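# Move bottle TB from fridge bin to bench

## Task

Lift the bottle marked TB out of the bin inside the refrigerator and set it upright on the bench, keep the remaining three bottles upright inside the refrigerator, and close the refrigerator door. If no bottle of the four carries the letters TB, leave all of them in place, close the door, and press the CALL key on the operator panel until it latches down.

## Robot and tools

ROBOT. Two six-joint arms, left_arm and right_arm, each carried by its own carriage on a single floor track running along y at x = 0. left_rail carries left_arm and is always the carriage on the +y side; right_rail carries right_arm. These names do not match left and right in images. Each arm's base sits at x = 0, y = its carriage's position_m, z = 0.04 m, facing +x. Both have a two-finger gripper. left_arm's fingers are rigid. right_arm's fingers can fold: grip with the outer quarter of the pads (near the tips) for a predictable squeeze, and do not jab the fingertips into a surface, since they fold and the next grip may fail.

FRAME. One scene frame fixed to the table: table top is z = 0, +z up, +x the direction the arms face, +y to the arms' left, y = 0 at the track's middle. The table edge is at x = 0.17 m. Positions are in metres, orientations as quaternions w,x,y,z, velocities in m/s and rad/s. On the gripper, the fingers point along its own +z and close along its own y; end_effector_position is the point between the pads when shut, and the fingertips stick out roughly 33 mm past it (about 9 mm when wide open).

ROWS. Arms are driven by rows of 18 numbers, each between -1 and 1, always both arms: first left_arm's nine, then right_arm's nine. Each nine = six joint numbers (shoulder pan, shoulder lift, elbow, wrist 1, wrist 2, wrist 3), then gripper position, force_limit, speed. Joint numbers are offsets, not poses: they count from the Joint targets shown when the action or move begins, not from the previous row. Scale: 1.0 equals 1.481 rad for shoulder pan and lift, 2.222 rad for elbow and the three wrists. All zeros keep an arm at its targets; resending the same offset in a new call moves it further. Stated joint ranges are ±6.283 rad, except elbow ±3.142; asking more than 0.010 rad beyond gets the call refused. Gripper position is absolute: +1 fully open (140 mm), about -0.8 pads touch, -1 closes until blocked. force_limit (-1 about 14 N to +1 about 58 N for a slow close) and speed (-1 about 30 mm/s, 0 about 140, +1 about 250) both start at +1; faster closes squeeze harder. To leave a gripper unchanged, repeat its last three numbers, because 0 is itself a command.

TOOLS. execute_actions(actions, cameras): actions is a list holding one action (or empty, which just returns images). The action may have rows (1 to 15, one per 1/30 s control step), steps (1 to 450, default 15, not fewer than the rows), until (conditions on left_rail or right_rail fields, e.g. position_status with ["!=", "moving"], or {"all": {"status": "ended"}} / {"any": ...}), and carriage commands. After the last row each arm keeps heading to that row's target. Carriage commands: left_rail or right_rail with position_m (absolute y in m; left_rail -0.8 to 1.5, right_rail -1.5 to 0.8), speed_m_s 0.01 to 1, acceleration_factor 0.1 to 1, or {"stop": true}.
move(target, speed, blend, stop_force, zero, blocking, cameras): target is one 18-number row or a list of up to 15, every row's offsets measured from the same starting Joint targets. speed is rad/s for the joint with the longest way, 0.01 to 3.14, default 0.5. blend in rad rounds corners of a list. stop_force, 4 to 120 N, ends an arm's path on a felt push; use it with a slow speed for touching things, and leave it out when backing away from contact. zero (default true) re-zeroes before the move. blocking=false returns early; then call wait or stop before more rows. The result adds a move: line (done, off_target, moving, held, fault; limits=held).
wait(seconds 0 to 10). stop() brakes a running move, not carriages. zoom_image(camera, region [x0,y0,x1,y1] pixels, at most 504 by 504). zero_wrist_force(arm). read_manual() gives only licence text. finished_scene() ends for good.
Cameras: cam_high, cam_low, cam_bench_left, cam_bench_mid, cam_bench_right (504x504), cam_left_wrist, cam_right_wrist (896x504).

DRIVING. Send position_m, then an action like {"steps": n, "until": {"left_rail": {"position_status": ["!=", "moving"]}}}. Wait for arrival before placing a gripper at a scene point. Keep carriages at least 0.78 m apart. Status words: done, moving, stopped, contact_stop, time_out, stopped_with_arm, stopped_for_other_arm, stopped_for_other_carriage; position_answer not_taken means resend once it stands.

RESULTS. Joint positions/velocities/targets: per arm, rail (m) then six joints (rad). end_effector_position and quat per arm. object_status: 0 moving, 1 blocked while opening, 2 blocked while closing (a grip), 3 reached target or pads met (maybe nothing held). position_measured in counts: 3 open, about 139 = 60 mm, 200 = 20 mm, 230 pads met. Wrist force and torque are in the gripper's own axes. Also joint torques, motor temperatures, and notes such as "joint command not followed" (clearance check held a command), "joint sent to its limit", fault lines, MOTOR HOT.

AVOID. Anything falling off the table or onto the track fails the task. Do not slam into fixed things, drop parts from height, or push hard: about 150 N on an arm or joint torque at its limit (wrist joints 48.6 N m) stops that arm for 10 s. Keep the arms from touching each other. Avoid long stretched or pushing holds that overheat motors, and heavy parts held off-centre.

Each tool is called after ">>>" as a command line: name --argument value for each argument, lists and objects as JSON in quotes; but a table of rows of numbers goes row by row, as --pt "numbers of a row", without its own name.

## Session

>>> execute_actions --actions '[]'

Scene clock: 0.00 s.
left_arm: end_effector_position=(+0.3563, +1.2299, +0.5790) position_measured=3 object_status=3 end_effector_quat_wxyz=(+0.000, +0.000, +1.000, +0.000) | right_arm: end_effector_position=(+0.3563, -1.2523, +0.5790) position_measured=3 object_status=3 end_effector_quat_wxyz=(+0.000, +0.000, +1.000, +0.000)
Joint positions: left_arm=[1.151 -0.281 -2.157 1.821 -1.235 -1.571 -0.281] | right_arm=[-1.331 -0.28 -2.157 1.821 -1.235 -1.571 -0.281]
Joint velocities: within noise
Joint torques (N m): no reading
Motor temperatures (°C): left_arm=[32 30 29 39 33 35] | right_arm=[30 27 28 37 36 35]
Wrist force (N): no reading
Wrist torque (N m): no reading
Wrist force, peak (N): no reading
Joint targets: left_arm=[1.151 -0.281 -2.157 1.821 -1.235 -1.571 -0.281] | right_arm=[-1.331 -0.280 -2.157 1.821 -1.235 -1.571 -0.281]
Tool commands: left_gripper/position=+1.0 left_gripper/force_limit=+1.0 left_gripper/speed=+1.0 right_gripper/position=+1.0 right_gripper/force_limit=+1.0 right_gripper/speed=+1.0
left_rail: position_m=1.151 position_status=done
right_rail: position_m=-1.331 position_status=done

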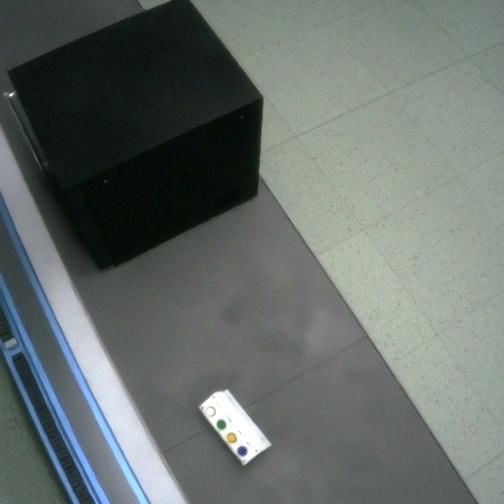

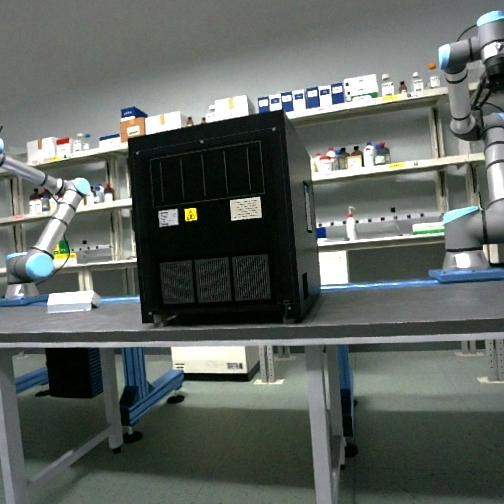

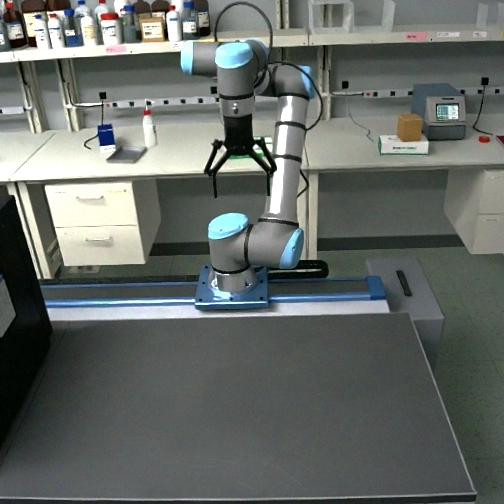

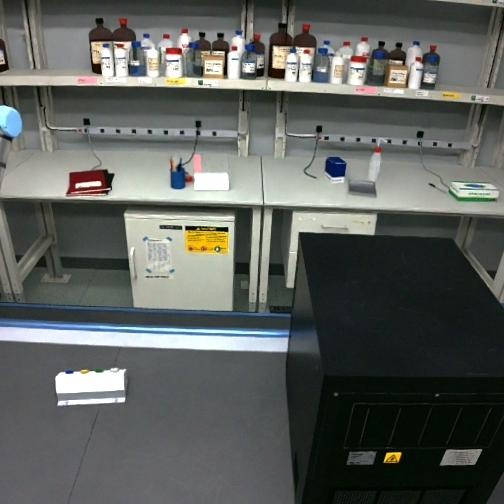

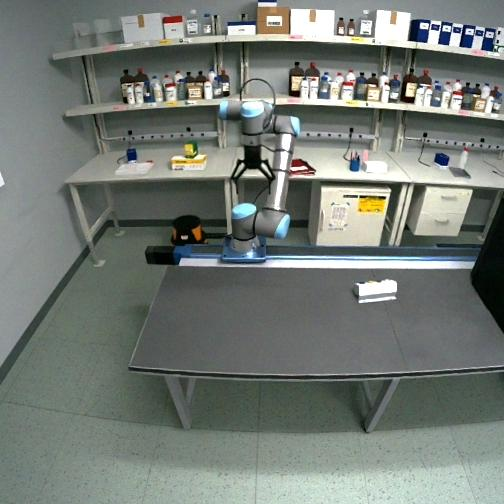

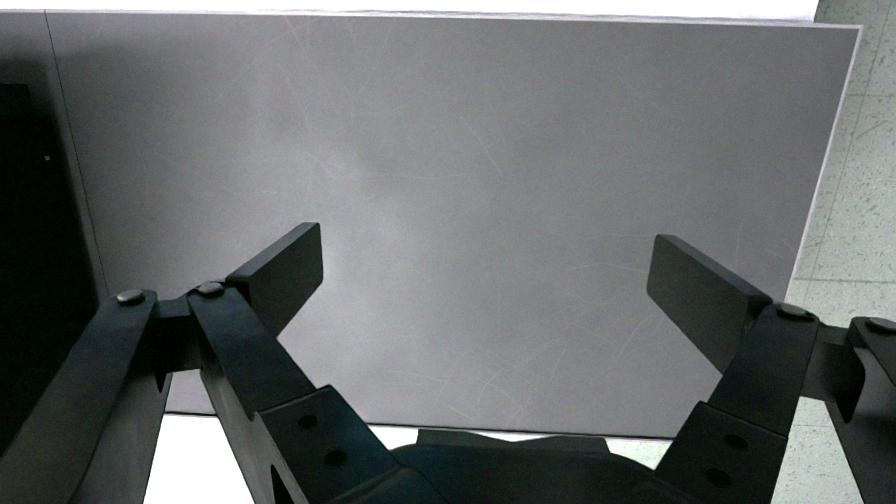

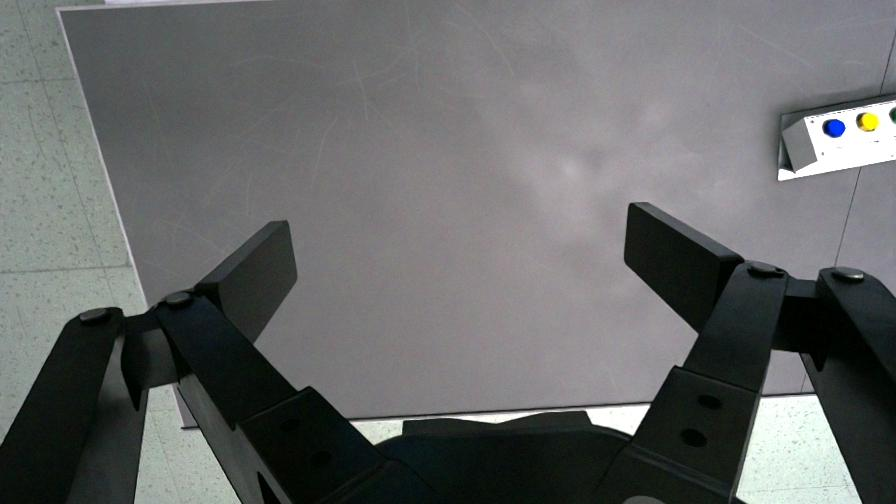

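>>> zoom_image --camera "cam_high" --region '[0, 0, 280, 280]'

>>> zoom_image --camera "cam_high" --region '[180, 370, 290, 480]'

>>> zoom_image --camera "cam_bench_mid" --region '[270, 220, 504, 454]'

>>> zoom_image --camera "cam_low" --region '[100, 90, 350, 340]'

Scaled by 1.800.

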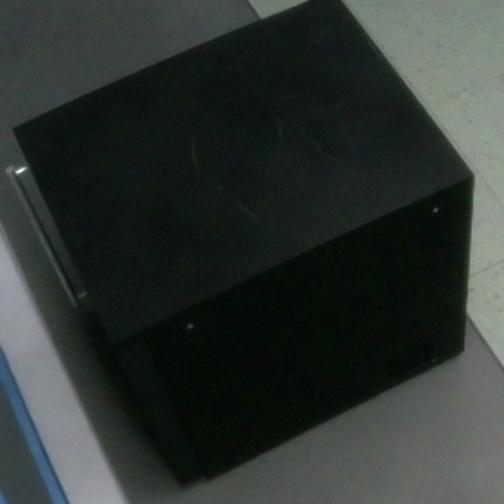

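Scaled by 4.582.

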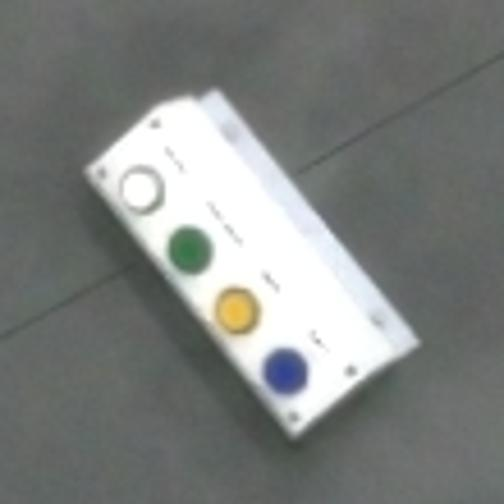

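Scaled by 2.154.

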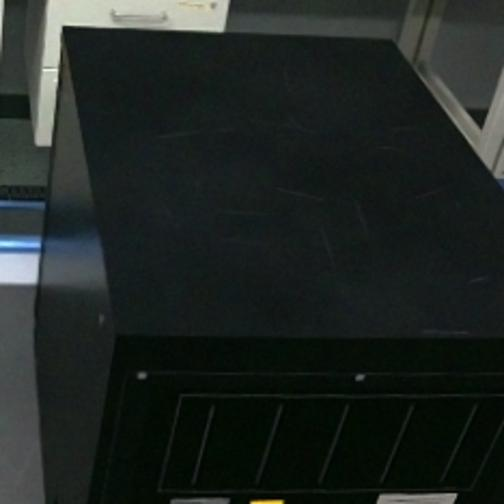

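Scaled by 2.016.

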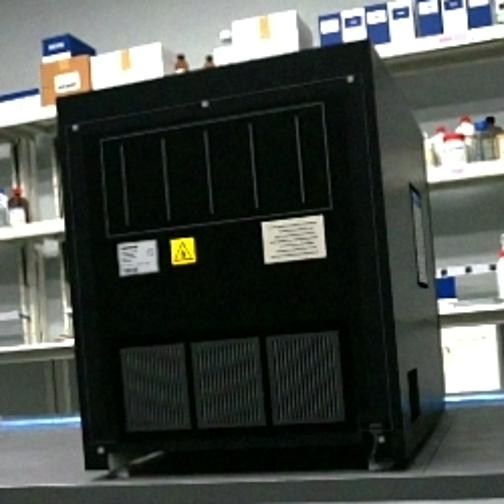

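>>> execute_actions --actions '[{"left_rail":{"position_m":1.4},"rows":[[-0.65,0.456,-0.0167,0.42,0.778,0.1265,1,1,1,0,0,0,0,0,0,1,1,1]],"steps":90,"until":{"left_rail":{"position_status":["!=","moving"]}}}]'

Scene clock: 128.33 s.
left_arm: end_effector_position=(+0.6937, +0.9453, +0.5408) position_measured=3 object_status=3 end_effector_quat_wxyz=(-0.060, +0.705, +0.060, +0.704) | right_arm: end_effector_position=(+0.3563, -1.2523, +0.5790) position_measured=3 object_status=3 end_effector_quat_wxyz=(+0.000, +0.000, +1.000, +0.000)
Joint positions: left_arm=[1.4 -1.243 -1.481 1.784 -0.302 0.158 0.001] | right_arm=[-1.331 -0.28 -2.157 1.821 -1.235 -1.571 -0.281]
Joint torques (N m): left_arm=[-15.33 -36.05 -52.39 1.74 3.84 1.92] | right_arm=[-0.34 -0.15 -47.16 -5.6 -0.1 -0.59]
Wrist force (N): left_arm=[-0.5 0.7 -0.8] | right_arm=[0.1 0.0 0.3]
Wrist torque (N m): left_arm=[-0.22 0.41 -0.02] | right_arm=[-0.01 -0.02 0.00]
Wrist force, peak (N): left_arm=[13.3 4.7 -10.7] | right_arm=[0.9 0.1 -0.2]
Joint targets: left_arm=[1.400 -1.243 -1.481 1.784 -0.302 0.158 0.001] | right_arm=[-1.331 -0.280 -2.157 1.821 -1.235 -1.571 -0.281]
left_rail: position_m=1.400 position_status=done
right_rail: position_m=-1.331 position_status=done

>>> move --target '[-0.646,0,0,0,0,0,1,1,1,0,0,0,0,0,0,1,1,1]' --speed 0.8 --cameras '["cam_left_wrist","cam_high"]'

Scene clock: 133.57 s.
left_arm: end_effector_position=(+0.0280, +0.5710, +0.5408) position_measured=3 object_status=3 end_effector_quat_wxyz=(+0.271, +0.653, -0.272, +0.653) | right_arm: end_effector_position=(+0.3563, -1.2523, +0.5790) position_measured=3 object_status=3 end_effector_quat_wxyz=(+0.000, +0.000, +1.000, +0.000)
Joint positions: left_arm=[1.4 -2.2 -1.481 1.784 -0.302 0.158 0.001] | right_arm=[-1.331 -0.28 -2.157 1.821 -1.235 -1.571 -0.281]
Joint torques (N m): left_arm=[-17.34 -45.9 -35.94 -1.91 2 1.94] | right_arm=[0.26 0.64 -47.35 -5.63 0.15 -0.46]
Wrist force (N): left_arm=[-1.2 1.5 -1.1] | right_arm=[0.6 -0.1 0.3]
Wrist torque (N m): left_arm=[-0.04 0.56 -0.01] | right_arm=[-0.03 -0.14 0.00]
Wrist force, peak (N): left_arm=[-0.7 3.8 -4.3] | right_arm=[0.7 -0.5 -0.1]
Joint targets: left_arm=[1.400 -2.200 -1.481 1.784 -0.302 0.158 0.001] | right_arm=[-1.331 -0.280 -2.157 1.821 -1.235 -1.571 -0.281]
left_rail: position_m=1.400 position_status=done
right_rail: position_m=-1.331 position_status=done
move: done
Images, in order (width x height): cam_high 504x504, cam_left_wrist 896x504.

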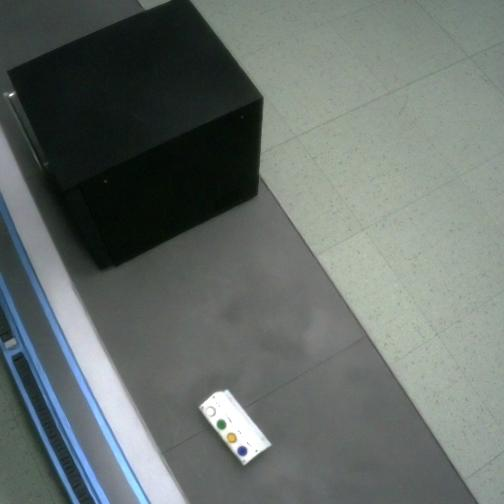

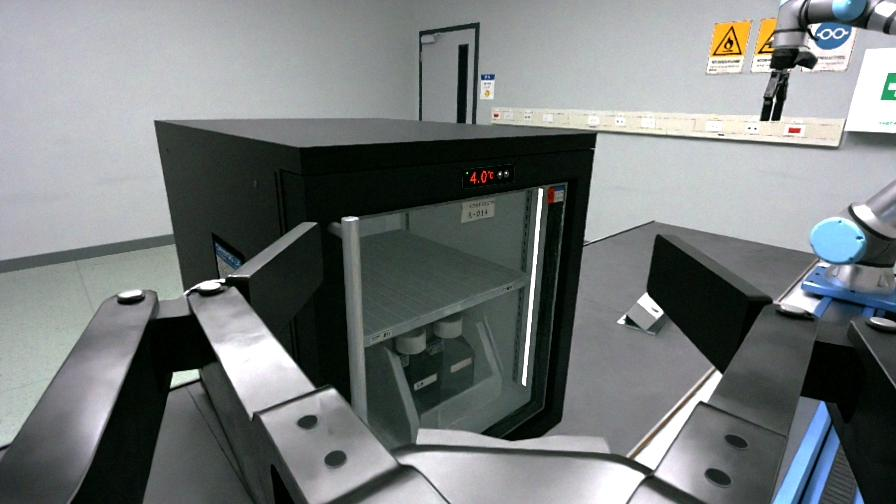

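>>> zoom_image --camera "cam_left_wrist" --region '[340, 290, 520, 450]'

>>> zoom_image --camera "cam_left_wrist" --region '[150, 100, 620, 470]'

Scaled by 2.800.

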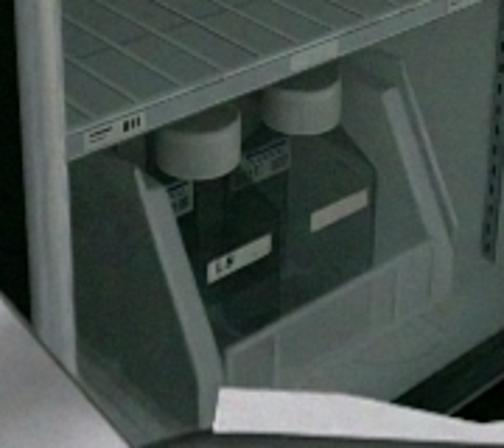

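Scaled by 1.072.

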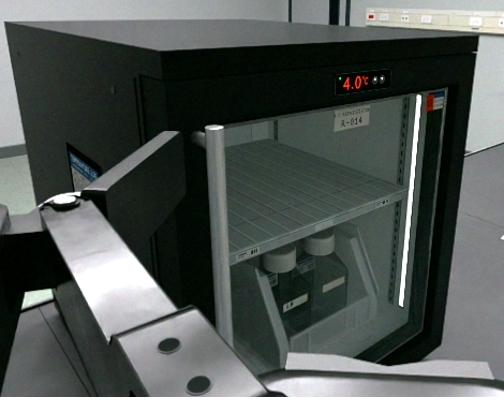

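>>> execute_actions --actions '[{"left_rail":{"position_m":1.15},"steps":90,"until":{"left_rail":{"position_status":["!=","moving"]}}}]' --cameras '["cam_left_wrist"]'

>>> zoom_image --camera "cam_left_wrist" --region '[240, 180, 600, 440]'

Scene clock: 181.80 s.
left_arm: end_effector_position=(+0.0277, +0.3210, +0.5408) position_measured=3 object_status=3 end_effector_quat_wxyz=(+0.271, +0.653, -0.272, +0.653) | right_arm: end_effector_position=(+0.3563, -1.2523, +0.5790) position_measured=3 object_status=3 end_effector_quat_wxyz=(+0.000, +0.000, +1.000, +0.000)
Joint positions: left_arm=[1.15 -2.2 -1.481 1.784 -0.302 0.158 0.001] | right_arm=[-1.331 -0.28 -2.157 1.821 -1.235 -1.571 -0.281]
Joint torques (N m): left_arm=[-9.05 -50.42 -39.48 -0.3 -2.88 1.57] | right_arm=[-0.55 0.96 -47.75 -5.9 0.18 -0.37]
Wrist force (N): left_arm=[-0.8 1.3 -0.6] | right_arm=[0.3 -0.2 -0.1]
Wrist torque (N m): left_arm=[-0.08 0.47 -0.01] | right_arm=[-0.03 -0.08 0.00]
Wrist force, peak (N): left_arm=[-0.8 -1.4 -3.4] | right_arm=[0.9 -0.5 0.0]
Joint targets: left_arm=[1.150 -2.200 -1.481 1.784 -0.302 0.158 0.001] | right_arm=[-1.331 -0.280 -2.157 1.821 -1.235 -1.571 -0.281]
Tool commands: left_gripper/position=+1.0 left_gripper/force_limit=+1.0 left_gripper/speed=+1.0 right_gripper/position=+1.0 right_gripper/force_limit=+1.0 right_gripper/speed=+1.0
left_rail: position_m=1.150 position_status=done
right_rail: position_m=-1.331 position_status=done
Images, in order (width x height): cam_left_wrist 896x504.

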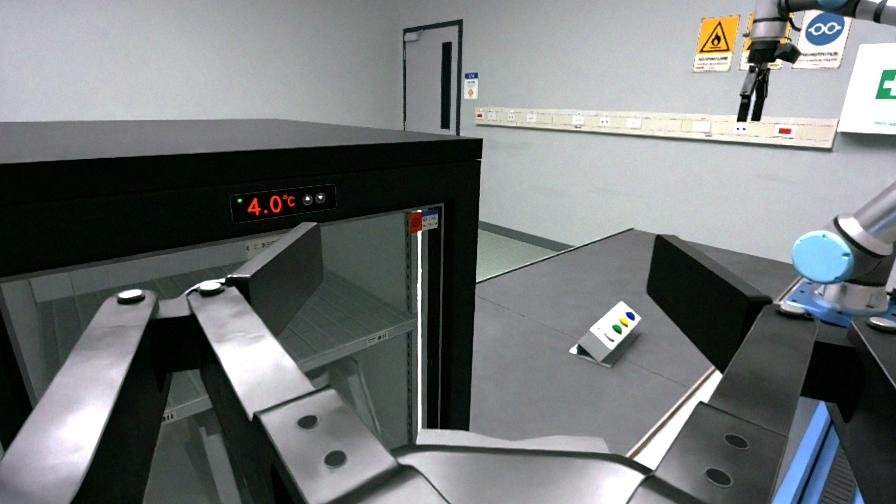

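Scaled by 1.400.

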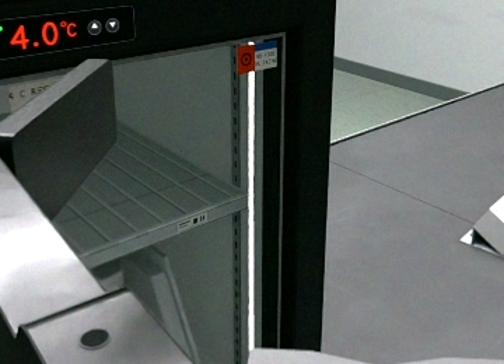

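>>> execute_actions --actions '[{"left_rail":{"position_m":1.5},"right_rail":{"position_m":-0.7},"rows":[[0,0,0,0,0,0,1,1,1,0.6253,0.4558,-0.1548,0.2045,-0.4708,0.0632,1,1,1]],"steps":90,"until":{"all":{"status":"ended"}}}]' --cameras '["cam_left_wrist","cam_high"]'

>>> zoom_image --camera "cam_left_wrist" --region '[300, 90, 700, 450]'

Scene clock: 310.93 s.
left_arm: end_effector_position=(+0.0277, +0.6710, +0.5408) position_measured=3 object_status=3 end_effector_quat_wxyz=(+0.271, +0.653, -0.272, +0.653) | right_arm: end_effector_position=(+0.4456, -0.6561, +0.6612) position_measured=3 object_status=3 end_effector_quat_wxyz=(-0.262, -0.245, +0.873, -0.331)
Joint positions: left_arm=[1.5 -2.2 -1.481 1.784 -0.302 0.158 0.001] | right_arm=[-0.7 0.193 -1.683 1.477 -0.781 -2.26 -0.14]
Joint torques (N m): left_arm=[15.51 -65.19 -42.27 -2.48 -2.75 0.94] | right_arm=[15.47 -24.37 -59.21 0.81 -4.36 3.12]
Wrist force (N): left_arm=[-1.0 0.5 -0.8] | right_arm=[0.0 0.5 -1.8]
Wrist torque (N m): left_arm=[-0.25 0.52 -0.02] | right_arm=[0.14 -0.04 0.07]
Wrist force, peak (N): left_arm=[-0.3 3.7 2.3] | right_arm=[11.7 -6.9 -12.1]
Joint targets: left_arm=[1.500 -2.200 -1.481 1.784 -0.302 0.158 0.001] | right_arm=[-0.700 0.193 -1.683 1.477 -0.781 -2.260 -0.140]
left_rail: position_m=1.500 position_status=done
right_rail: position_m=-0.700 position_status=done
led back after a hold (right arm): the arm was led back toward your command in small steps, so it may still be short of it.
joint command not followed: on one or more control steps a check withheld the commanded joint targets of the right arm, and it was not sent them on those steps.
cause: while a carriage moves, is told to move, or has just stopped, the clearance check judges arm commands more strictly, and it could not pass these joint targets: it found too little room between the arms, or a fault had stopped an arm; next, move the arms while the carriages stand.
Images, in order (width x height): cam_high 504x504, cam_left_wrist 896x504.

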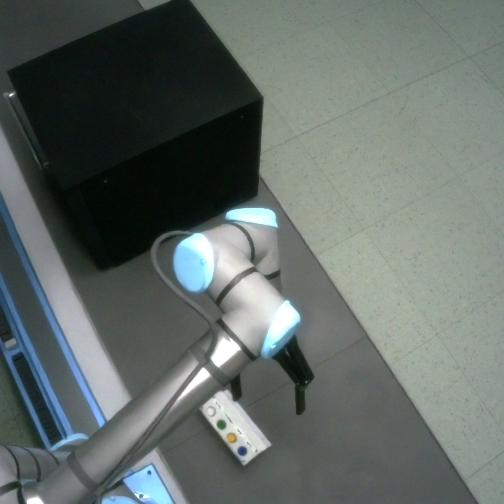

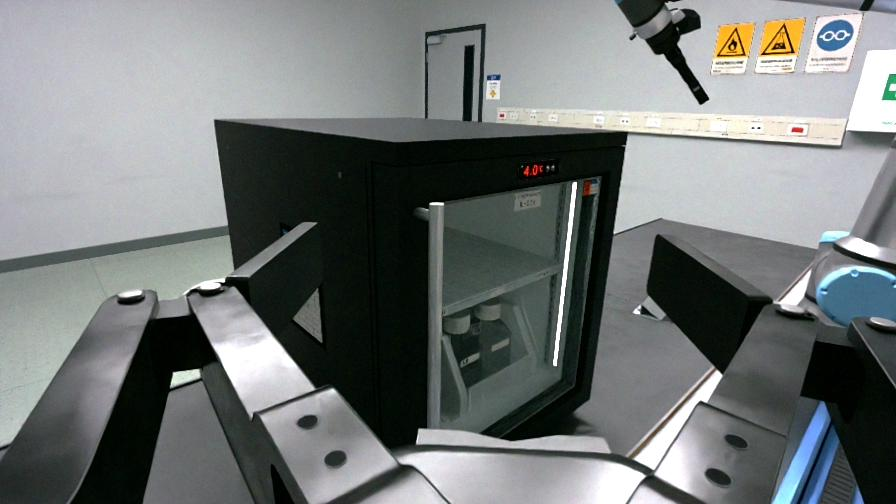

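Scaled by 1.260.

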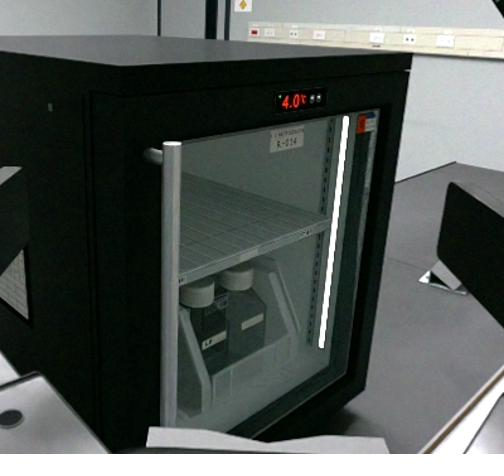

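>>> zoom_image --camera "cam_left_wrist" --region '[435, 285, 545, 395]'

Scaled by 4.582.

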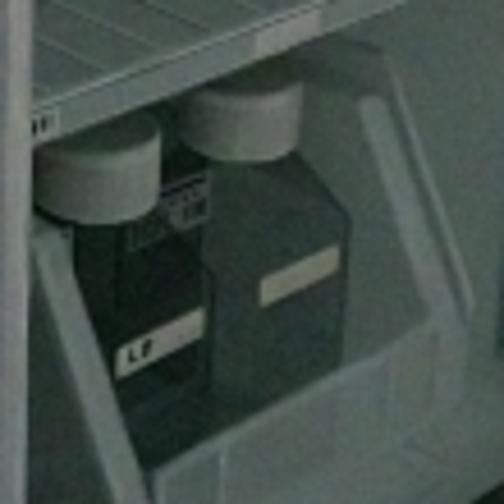

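>>> move --pt "0.6077 0 0 0 0 0 1 1 1 0.9311 0 0 0.4442 -0.6314 0.063 0 0 0" --pt "0.6077 0 0 0 0 0 1 1 1 0.9311 0.5912 -0.1546 0.2048 -0.6314 0.063 0 0 0" --speed 0.8 --blend '[0.1,0]' --cameras '["cam_right_wrist","cam_high"]'

Scene clock: 370.87 s.
left_arm: end_effector_position=(+0.2699, +0.7156, +0.5408) position_measured=3 object_status=3 end_effector_quat_wxyz=(+0.171, +0.686, -0.172, +0.686) | right_arm: end_effector_position=(+0.4401, -0.6032, +0.7196) position_measured=129 object_status=3 end_effector_quat_wxyz=(-0.258, -0.391, +0.747, -0.471)
Joint positions: left_arm=[1.5 -1.902 -1.481 1.784 -0.302 0.158 0.001] | right_arm=[-0.7 0.444 -1.683 1.477 -0.599 -2.516 -0.114]
Joint torques (N m): left_arm=[23.73 -66.6 -44.08 -0.72 -2.39 1.23] | right_arm=[-20.99 -30.77 -49.17 -6.24 1.74 -4.16]
Wrist force (N): left_arm=[-1.0 1.1 -1.0] | right_arm=[0.1 0.7 -2.3]
Wrist torque (N m): left_arm=[-0.13 0.52 -0.03] | right_arm=[0.11 -0.09 0.33]
Wrist force, peak (N): left_arm=[-1.0 2.7 -3.1] | right_arm=[3.3 6.8 -12.3]
Joint targets: left_arm=[1.500 -1.902 -1.481 1.784 -0.302 0.158 0.001] | right_arm=[-0.700 0.444 -1.683 1.477 -0.600 -2.515 -0.114]
left_rail: position_m=1.500 position_status=done
right_rail: position_m=-0.700 position_status=done
move: held (right_arm; a check stopped the path), off_target (left_arm; braked when a check withheld steps of right_arm); path passed 0 of 2 targets; limits=held; left_arm: the shoulder pan is farthest, 0.602 rad from its target; right_arm: the wrist 2 is farthest, 1.147 rad from its target
joint command not followed: on one or more control steps a check withheld the commanded joint targets of the right arm, and it was not sent them on those steps.
cause: the commanded joint targets, or the way to them, would bring two parts of the arm too close to each other (its gripper and another part of the arm, with joints 5 (wrist 1) to 7 (wrist 3) between them, 14 mm apart when it was first held).
Images, in order (width x height): cam_high 504x504, cam_right_wrist 896x504.

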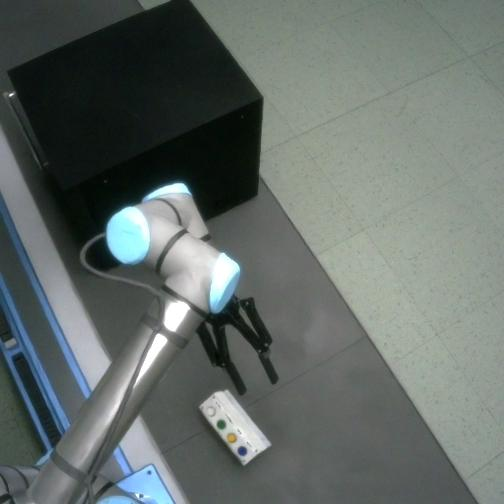

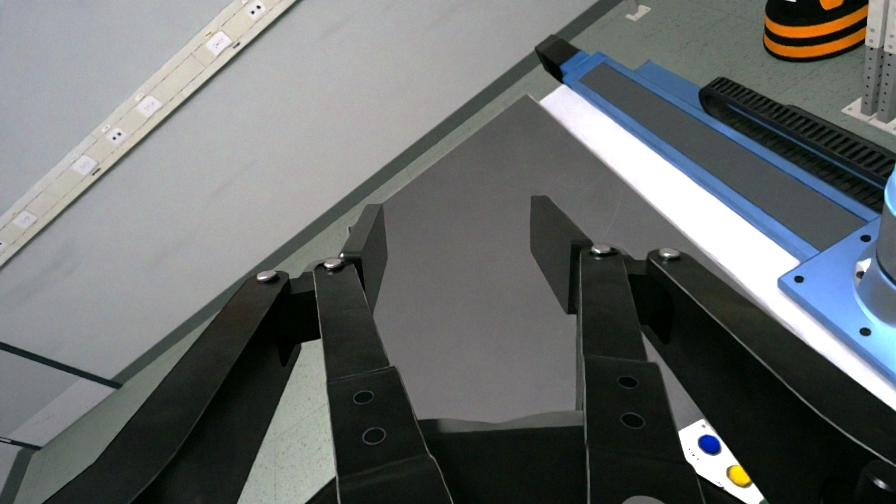

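>>> execute_actions --actions '[{"right_rail":{"position_m":-0.45},"steps":60,"until":{"right_rail":{"position_status":["!=","moving"]}}}]'

>>> move --pt "0.4065 0 0 0 0 0 1 1 1 0.4679 0.056 -0.1247 -0.257 0.4248 0.563 0 0 0" --pt "0.4065 0 0 0 0 0 1 1 1 0.4679 0.4484 -0.3656 -0.2775 0.4248 0.563 0 0 0" --speed 0.8 --blend '[0.05,0]' --cameras '["cam_right_wrist","cam_high"]'

Scene clock: 436.10 s.
left_arm: end_effector_position=(+0.2702, +0.7157, +0.5408) position_measured=3 object_status=3 end_effector_quat_wxyz=(+0.171, +0.686, -0.172, +0.686) | right_arm: end_effector_position=(+0.4400, -0.3533, +0.7195) position_measured=129 object_status=3 end_effector_quat_wxyz=(-0.259, -0.391, +0.747, -0.471)
Joint positions: left_arm=[1.5 -1.902 -1.481 1.784 -0.302 0.158 0.001] | right_arm=[-0.45 0.444 -1.683 1.477 -0.6 -2.515 -0.114]
Joint torques (N m): left_arm=[18.54 -65.26 -47.92 0.7 -1.75 1.36] | right_arm=[-3.74 -30.97 -38.36 -3.92 -0.39 -3.89]
Wrist force (N): left_arm=[-0.5 0.6 -0.8] | right_arm=[-0.2 0.4 -2.0]
Wrist torque (N m): left_arm=[-0.24 0.42 -0.03] | right_arm=[0.04 -0.03 0.33]
Wrist force, peak (N): left_arm=[-1.0 1.5 -0.8] | right_arm=[-0.8 1.0 -5.0]
Joint targets: left_arm=[1.500 -1.902 -1.481 1.784 -0.302 0.158 0.001] | right_arm=[-0.450 0.444 -1.683 1.477 -0.600 -2.515 -0.114]
Tool commands: left_gripper/position=+1.0 left_gripper/force_limit=+1.0 left_gripper/speed=+1.0 right_gripper/position=+0.0 right_gripper/force_limit=+0.0 right_gripper/speed=+0.0
left_rail: position_m=1.500 position_status=done
right_rail: position_m=-0.450 position_status=done

Scene clock: 439.23 s.
left_arm: end_effector_position=(+0.6669, +1.0067, +0.5408) position_measured=3 object_status=3 end_effector_quat_wxyz=(-0.040, +0.706, +0.040, +0.706) | right_arm: end_effector_position=(+0.2524, +0.5095, +0.6003) position_measured=129 object_status=3 end_effector_quat_wxyz=(+0.000, +0.000, +1.000, +0.000)
Joint positions: left_arm=[1.5 -1.3 -1.481 1.784 -0.302 0.158 0.001] | right_arm=[-0.45 1.137 -1.019 0.665 -1.216 -1.571 1.137]
Joint torques (N m): left_arm=[21.29 -68.47 -49.08 0.64 -1.71 1.12] | right_arm=[17.87 -79.4 -61.51 -8.95 3.27 3.24]
Wrist force (N): left_arm=[-1.1 0.8 -0.7] | right_arm=[0.6 0.2 -0.3]
Wrist torque (N m): left_arm=[-0.20 0.53 -0.01] | right_arm=[0.02 -0.13 -0.11]
Wrist force, peak (N): left_arm=[-0.9 2.1 -2.8] | right_arm=[4.2 -2.1 -1.3]
Joint targets: left_arm=[1.500 -1.300 -1.481 1.784 -0.302 0.158 0.001] | right_arm=[-0.450 1.137 -1.019 0.665 -1.216 -1.571 1.137]
left_rail: position_m=1.500 position_status=done
right_rail: position_m=-0.450 position_status=done
move: done
Images, in order (width x height): cam_high 504x504, cam_right_wrist 896x504.

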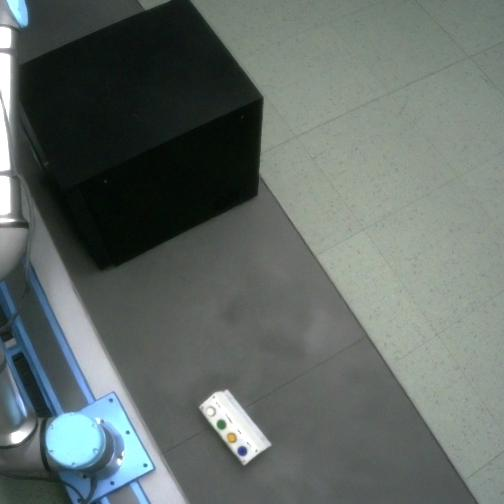

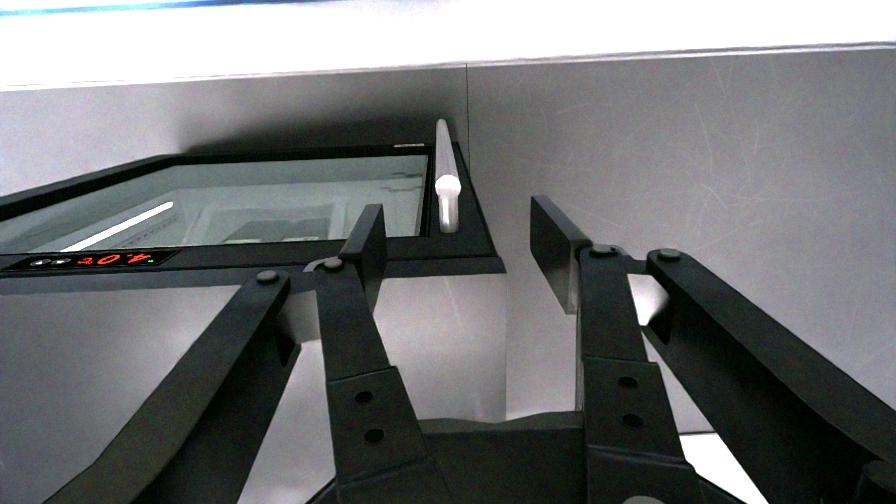

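>>> move --target '[0,0,0,0,0,0,1,1,1,0.0005,-0.0438,0.1265,-0.0976,0,0.0004,0,0,0]' --speed 0.25 --stop_force 15 --cameras '["cam_right_wrist","cam_left_wrist"]'

>>> zoom_image --camera "cam_right_wrist" --region '[300, 60, 640, 340]'

Scene clock: 473.03 s.
left_arm: end_effector_position=(+0.6669, +1.0067, +0.5408) position_measured=3 object_status=3 end_effector_quat_wxyz=(-0.040, +0.706, +0.040, +0.706) | right_arm: end_effector_position=(+0.2500, +0.5060, +0.5004) position_measured=129 object_status=3 end_effector_quat_wxyz=(+0.000, +0.000, +1.000, +0.000)
Joint positions: left_arm=[1.5 -1.3 -1.481 1.784 -0.302 0.158 0.001] | right_arm=[-0.45 1.138 -1.084 0.946 -1.433 -1.571 1.138]
Joint torques (N m): left_arm=[18.95 -67.8 -53.81 0.25 -1.15 0.64] | right_arm=[18.93 -104.45 -36.08 -9.18 3.12 2.83]
Wrist force (N): left_arm=[-0.8 1.0 -0.6] | right_arm=[0.2 0.1 -0.4]
Wrist torque (N m): left_arm=[-0.15 0.48 -0.02] | right_arm=[0.01 -0.02 -0.11]
Wrist force, peak (N): left_arm=[-1.3 1.4 -1.2] | right_arm=[0.5 0.1 -1.7]
Joint targets: left_arm=[1.500 -1.300 -1.481 1.784 -0.302 0.158 0.001] | right_arm=[-0.450 1.138 -1.084 0.946 -1.433 -1.571 1.138]
left_rail: position_m=1.500 position_status=done
right_rail: position_m=-0.450 position_status=done
move: done
Images, in order (width x height): cam_left_wrist 896x504, cam_right_wrist 896x504.

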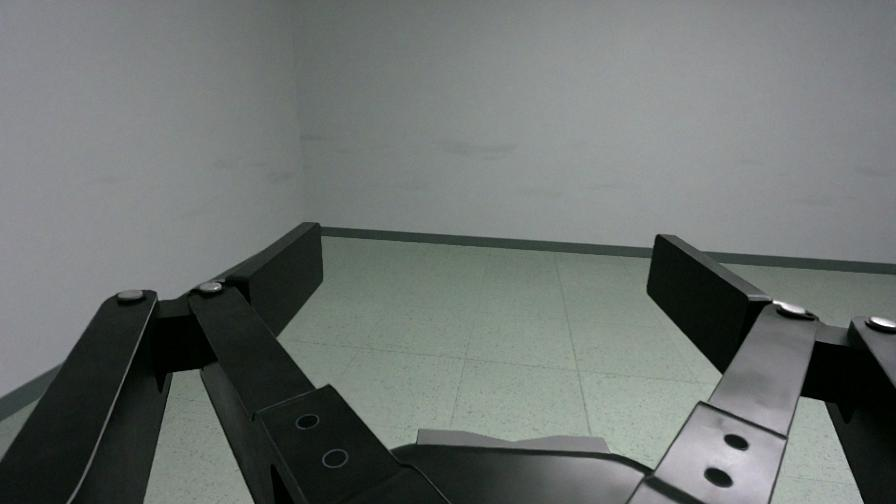

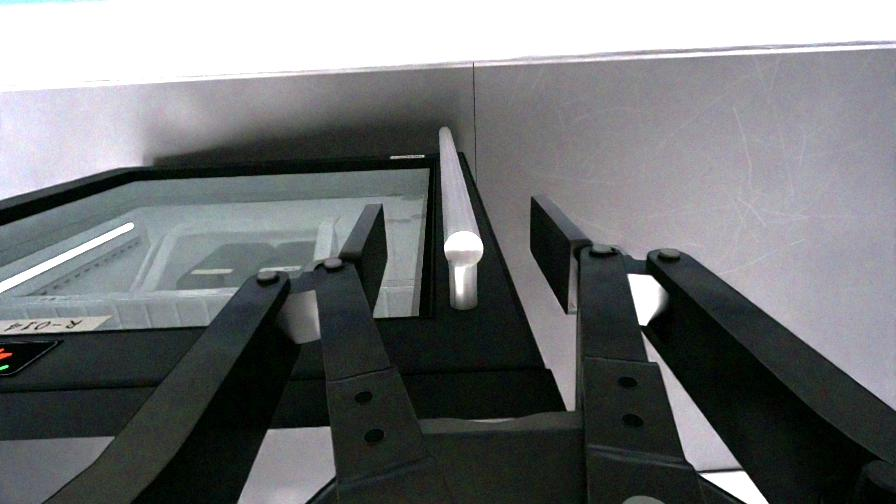

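Scaled by 1.482.

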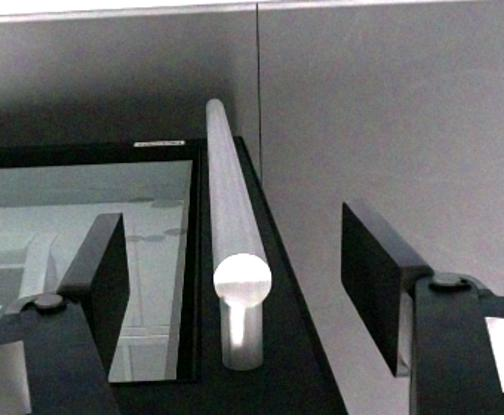

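>>> move --target '[0,0,0,0,0,0,1,1,1,0.0009,0.0049,-0.0087,0.0055,0,0.0006,0,0,0]' --speed 0.1

>>> execute_actions --actions '[{"rows":[[0,0,0,0,0,0,1,1,1,0,0,0,0,0,0,-1,0,-1]],"steps":90}]' --cameras '["cam_right_wrist"]'

Scene clock: 498.27 s.
left_arm: end_effector_position=(+0.6669, +1.0067, +0.5408) position_measured=3 object_status=3 end_effector_quat_wxyz=(-0.040, +0.706, +0.040, +0.706) | right_arm: end_effector_position=(+0.2500, +0.5089, +0.5050) position_measured=129 object_status=3 end_effector_quat_wxyz=(+0.000, +0.000, +1.000, +0.000)
Joint positions: left_arm=[1.5 -1.3 -1.481 1.784 -0.302 0.158 0.001] | right_arm=[-0.45 1.139 -1.077 0.927 -1.421 -1.571 1.139]
Joint torques (N m): left_arm=[16.6 -63.55 -55.04 0.34 -0.85 0.62] | right_arm=[19.75 -80.9 -61.59 -0.57 1.5 3.27]
Wrist force (N): left_arm=[-1.1 0.9 -0.7] | right_arm=[0.3 0.3 -0.3]
Wrist torque (N m): left_arm=[-0.17 0.55 -0.02] | right_arm=[0.05 -0.06 -0.11]
Wrist force, peak (N): left_arm=[-1.5 0.9 -0.9] | right_arm=[0.9 0.4 -0.1]
Joint targets: left_arm=[1.500 -1.300 -1.481 1.784 -0.302 0.158 0.001] | right_arm=[-0.450 1.139 -1.077 0.926 -1.421 -1.571 1.139]
left_rail: position_m=1.500 position_status=done
right_rail: position_m=-0.450 position_status=done
move: done

Scene clock: 501.47 s.
left_arm: end_effector_position=(+0.6669, +1.0067, +0.5408) position_measured=3 object_status=3 end_effector_quat_wxyz=(-0.040, +0.706, +0.040, +0.706) | right_arm: end_effector_position=(+0.2500, +0.5089, +0.5051) position_measured=210 object_status=2 end_effector_quat_wxyz=(+0.000, +0.000, +1.000, +0.000)
Joint positions: left_arm=[1.5 -1.3 -1.481 1.784 -0.302 0.158 0.001] | right_arm=[-0.45 1.139 -1.077 0.926 -1.421 -1.571 1.139]
Joint torques (N m): left_arm=[19.33 -64.4 -54.96 -0.39 -0.56 0.61] | right_arm=[19.38 -77.31 -60.87 -32.61 15.1 3.04]
Wrist force (N): left_arm=[-0.9 1.5 -0.7] | right_arm=[-2.3 -71.3 -3.1]
Wrist torque (N m): left_arm=[-0.04 0.51 -0.02] | right_arm=[1.48 -0.12 -0.25]
Wrist force, peak (N): left_arm=[-0.5 1.2 -1.4] | right_arm=[-2.3 -71.3 -3.1]
Joint targets: left_arm=[1.500 -1.300 -1.481 1.784 -0.302 0.158 0.001] | right_arm=[-0.450 1.139 -1.077 0.926 -1.421 -1.571 1.139]
left_rail: position_m=1.500 position_status=done
right_rail: position_m=-0.450 position_status=done
Images, in order (width x height): cam_right_wrist 896x504.

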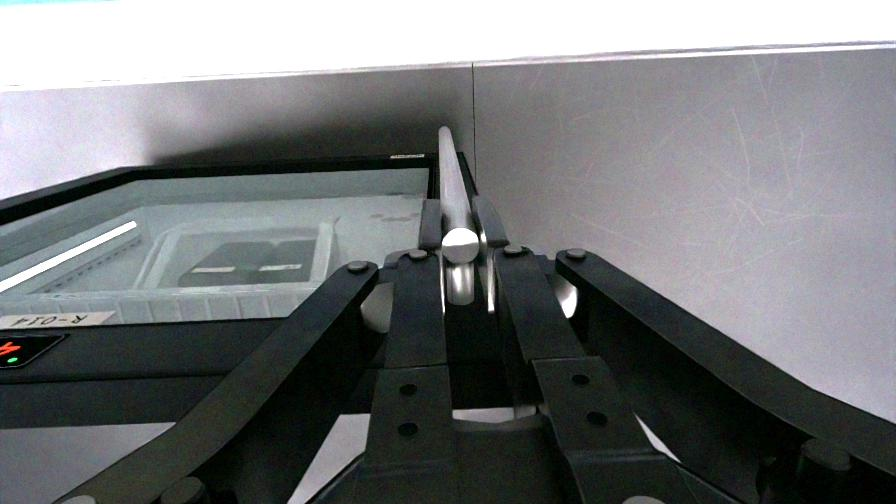

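>>> move --target '[0,0,0,0,0,0,1,1,1,-0.0009,-0.0038,0.0039,-0.0014,0,-0.0006,-1,0,-1]' --speed 0.05 --cameras '["cam_right_wrist"]'

Scene clock: 509.87 s.
left_arm: end_effector_position=(+0.6669, +1.0067, +0.5408) position_measured=3 object_status=3 end_effector_quat_wxyz=(-0.040, +0.706, +0.040, +0.706) | right_arm: end_effector_position=(+0.2500, +0.5065, +0.5050) position_measured=210 object_status=2 end_effector_quat_wxyz=(+0.000, +0.000, +1.000, +0.000)
Joint positions: left_arm=[1.5 -1.3 -1.481 1.784 -0.302 0.158 0.001] | right_arm=[-0.45 1.138 -1.082 0.935 -1.424 -1.571 1.138]
Joint torques (N m): left_arm=[16.7 -66.77 -54.1 0.15 -0.23 1.08] | right_arm=[-18.96 -103.93 -34.02 -5.92 0.57 -4.43]
Wrist force (N): left_arm=[-0.1 0.8 -0.9] | right_arm=[-0.9 6.9 -1.1]
Wrist torque (N m): left_arm=[-0.21 0.32 -0.02] | right_arm=[-0.18 -0.10 0.05]
Wrist force, peak (N): left_arm=[-0.7 1.6 -1.4] | right_arm=[-2.4 -71.7 -3.2]
Joint targets: left_arm=[1.500 -1.300 -1.481 1.784 -0.302 0.158 0.001] | right_arm=[-0.450 1.138 -1.082 0.935 -1.424 -1.571 1.138]
left_rail: position_m=1.500 position_status=done
right_rail: position_m=-0.450 position_status=done
move: done
Images, in order (width x height): cam_right_wrist 896x504.

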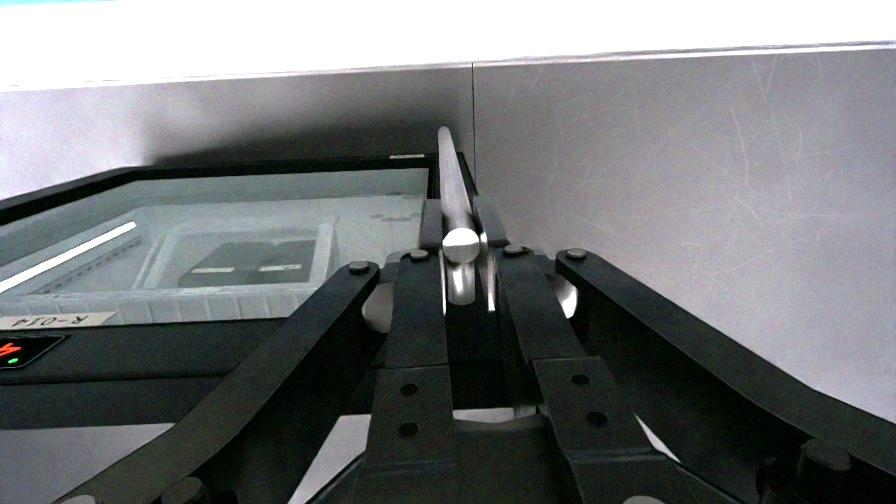

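>>> move --target '[0,0,0,0,0,0,1,1,1,0.0090,-0.0074,0.0073,-0.0024,0,-0.0097,-1,0,-1]' --speed 0.05 --cameras '["cam_right_wrist"]'

Scene clock: 557.17 s.
left_arm: end_effector_position=(+0.6669, +1.0067, +0.5408) position_measured=3 object_status=3 end_effector_quat_wxyz=(-0.040, +0.706, +0.040, +0.706) | right_arm: end_effector_position=(+0.2353, +0.5043, +0.5051) position_measured=210 object_status=2 end_effector_quat_wxyz=(+0.000, -0.017, +1.000, +0.000)
Joint positions: left_arm=[1.5 -1.3 -1.481 1.784 -0.302 0.158 0.001] | right_arm=[-0.45 1.151 -1.093 0.951 -1.429 -1.571 1.117]
Joint torques (N m): left_arm=[15.58 -66.73 -55.35 -0.03 -0.09 1.25] | right_arm=[12.41 -103.87 -33.03 -4.79 0.4 -4]
Wrist force (N): left_arm=[-0.8 0.9 -0.9] | right_arm=[1.1 14.2 1.0]
Wrist torque (N m): left_arm=[-0.16 0.48 -0.02] | right_arm=[-0.39 -0.15 0.07]
Wrist force, peak (N): left_arm=[-0.5 1.5 -1.3] | right_arm=[-13.1 25.7 -1.5]
Joint targets: left_arm=[1.500 -1.300 -1.481 1.784 -0.302 0.158 0.001] | right_arm=[-0.450 1.151 -1.093 0.951 -1.429 -1.571 1.116]
left_rail: position_m=1.500 position_status=done
right_rail: position_m=-0.450 position_status=done
move: done
Images, in order (width x height): cam_right_wrist 896x504.

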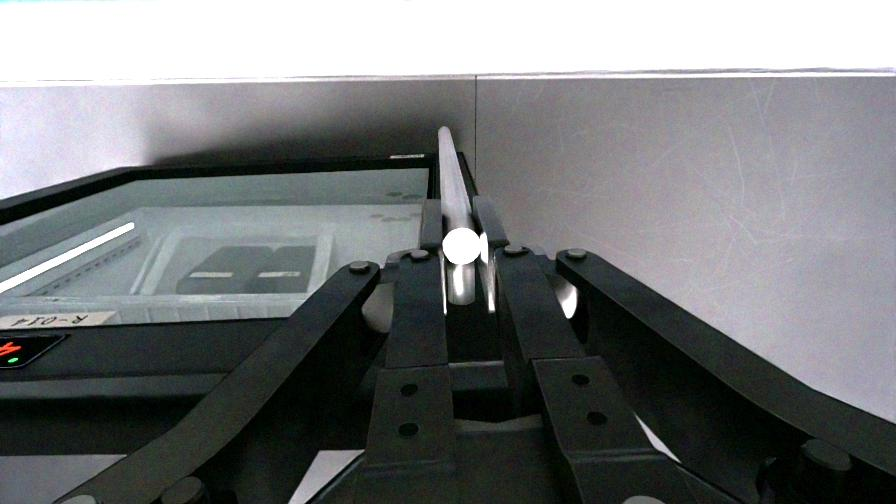

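>>> move --pt "0 0 0 0 0 0 1 1 1 0.0088 -0.0079 0.0079 -0.0026 0 -0.0099 -1 0 -1" --pt "0 0 0 0 0 0 1 1 1 0.0258 -0.0259 0.0255 -0.0082 0 -0.0300 -1 0 -1" --speed 0.06 --blend '[0.01,0]'

Scene clock: 570.77 s.
left_arm: end_effector_position=(+0.6669, +1.0067, +0.5408) position_measured=3 object_status=3 end_effector_quat_wxyz=(-0.040, +0.706, +0.040, +0.706) | right_arm: end_effector_position=(+0.1913, +0.4944, +0.5052) position_measured=210 object_status=2 end_effector_quat_wxyz=(+0.000, -0.070, +0.998, +0.000)
Joint positions: left_arm=[1.5 -1.3 -1.481 1.784 -0.302 0.158 0.001] | right_arm=[-0.45 1.189 -1.131 1.008 -1.447 -1.571 1.05]
Joint torques (N m): left_arm=[18.31 -67.76 -55.1 -0.4 -0.34 0.96] | right_arm=[-0.63 -119.3 -26.95 7.51 -10.76 -4.63]
Wrist force (N): left_arm=[-0.5 1.1 -0.7] | right_arm=[5.6 53.0 4.2]
Wrist torque (N m): left_arm=[-0.14 0.42 -0.02] | right_arm=[-1.13 -0.09 0.17]
Wrist force, peak (N): left_arm=[-1.0 1.3 -1.2] | right_arm=[5.6 53.0 4.2]
Joint targets: left_arm=[1.500 -1.300 -1.481 1.784 -0.302 0.158 0.001] | right_arm=[-0.450 1.190 -1.132 1.008 -1.447 -1.571 1.050]
left_rail: position_m=1.500 position_status=done
right_rail: position_m=-0.450 position_status=done
move: done

>>> move --target '[0,0,0,0,0,0,1,1,1,0.0005,0.0020,-0.0021,0.0007,0,0.0004,-1,0,-1]' --speed 0.06 --cameras '["cam_right_wrist","cam_high"]'

Scene clock: 585.70 s.
left_arm: end_effector_position=(+0.6669, +1.0067, +0.5408) position_measured=3 object_status=3 end_effector_quat_wxyz=(-0.040, +0.706, +0.040, +0.706) | right_arm: end_effector_position=(+0.1911, +0.4956, +0.5053) position_measured=210 object_status=2 end_effector_quat_wxyz=(+0.000, -0.070, +0.998, +0.000)
Joint positions: left_arm=[1.5 -1.3 -1.481 1.784 -0.302 0.158 0.001] | right_arm=[-0.45 1.19 -1.129 1.004 -1.446 -1.572 1.05]
Joint torques (N m): left_arm=[15.82 -66.19 -54.27 0.05 0.45 0.71] | right_arm=[16.97 -77.1 -62.05 2.6 -3.7 2.94]
Wrist force (N): left_arm=[-0.6 0.8 -0.5] | right_arm=[0.1 11.3 2.9]
Wrist torque (N m): left_arm=[-0.21 0.44 -0.02] | right_arm=[-0.56 0.07 -0.05]
Wrist force, peak (N): left_arm=[-1.4 0.9 -1.2] | right_arm=[5.5 55.2 3.4]
Joint targets: left_arm=[1.500 -1.300 -1.481 1.784 -0.302 0.158 0.001] | right_arm=[-0.450 1.190 -1.129 1.003 -1.446 -1.571 1.051]
left_rail: position_m=1.500 position_status=done
right_rail: position_m=-0.450 position_status=done
move: done
Images, in order (width x height): cam_high 504x504, cam_right_wrist 896x504.

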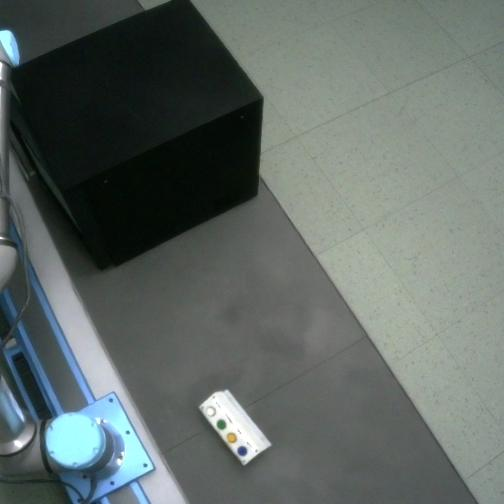

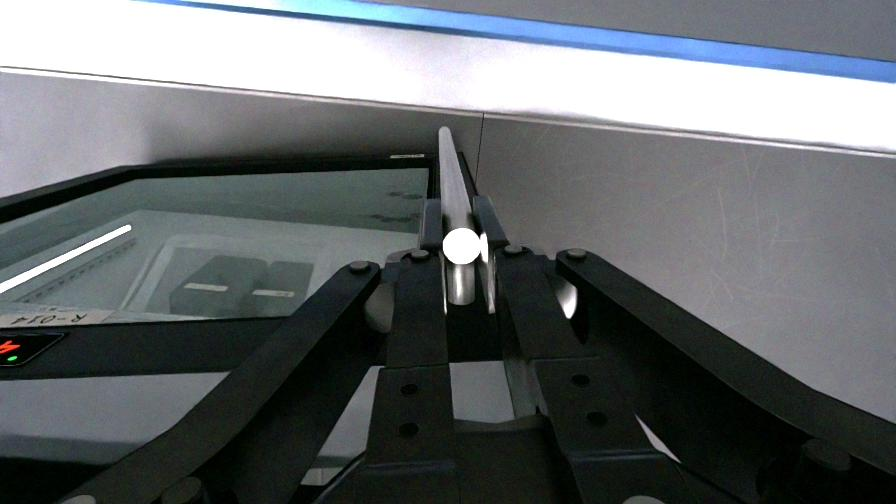

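>>> move --target '[0,0,0,0,0,0,1,1,1,0.0173,-0.0168,0.0160,-0.0048,0,-0.0199,-1,0,-1]' --speed 0.06

Scene clock: 595.80 s.
left_arm: end_effector_position=(+0.6669, +1.0067, +0.5408) position_measured=3 object_status=3 end_effector_quat_wxyz=(-0.040, +0.706, +0.040, +0.706) | right_arm: end_effector_position=(+0.1623, +0.4882, +0.5057) position_measured=210 object_status=2 end_effector_quat_wxyz=(+0.000, -0.104, +0.995, +0.000)
Joint positions: left_arm=[1.5 -1.3 -1.481 1.784 -0.302 0.158 0.001] | right_arm=[-0.45 1.216 -1.153 1.039 -1.456 -1.571 1.007]
Joint torques (N m): left_arm=[17.76 -65.84 -55.32 -0.56 0.94 0.55] | right_arm=[27.38 -114.26 -50.5 -14.3 2.48 -4.25]
Wrist force (N): left_arm=[-0.9 0.7 -0.9] | right_arm=[-2.0 -13.7 20.7]
Wrist torque (N m): left_arm=[-0.22 0.51 -0.02] | right_arm=[-0.77 -0.08 0.11]
Wrist force, peak (N): left_arm=[-0.9 1.7 -0.7] | right_arm=[-2.0 -13.7 20.7]
Joint targets: left_arm=[1.500 -1.300 -1.481 1.784 -0.302 0.158 0.001] | right_arm=[-0.450 1.216 -1.154 1.039 -1.457 -1.571 1.006]
left_rail: position_m=1.500 position_status=done
right_rail: position_m=-0.450 position_status=done
move: done


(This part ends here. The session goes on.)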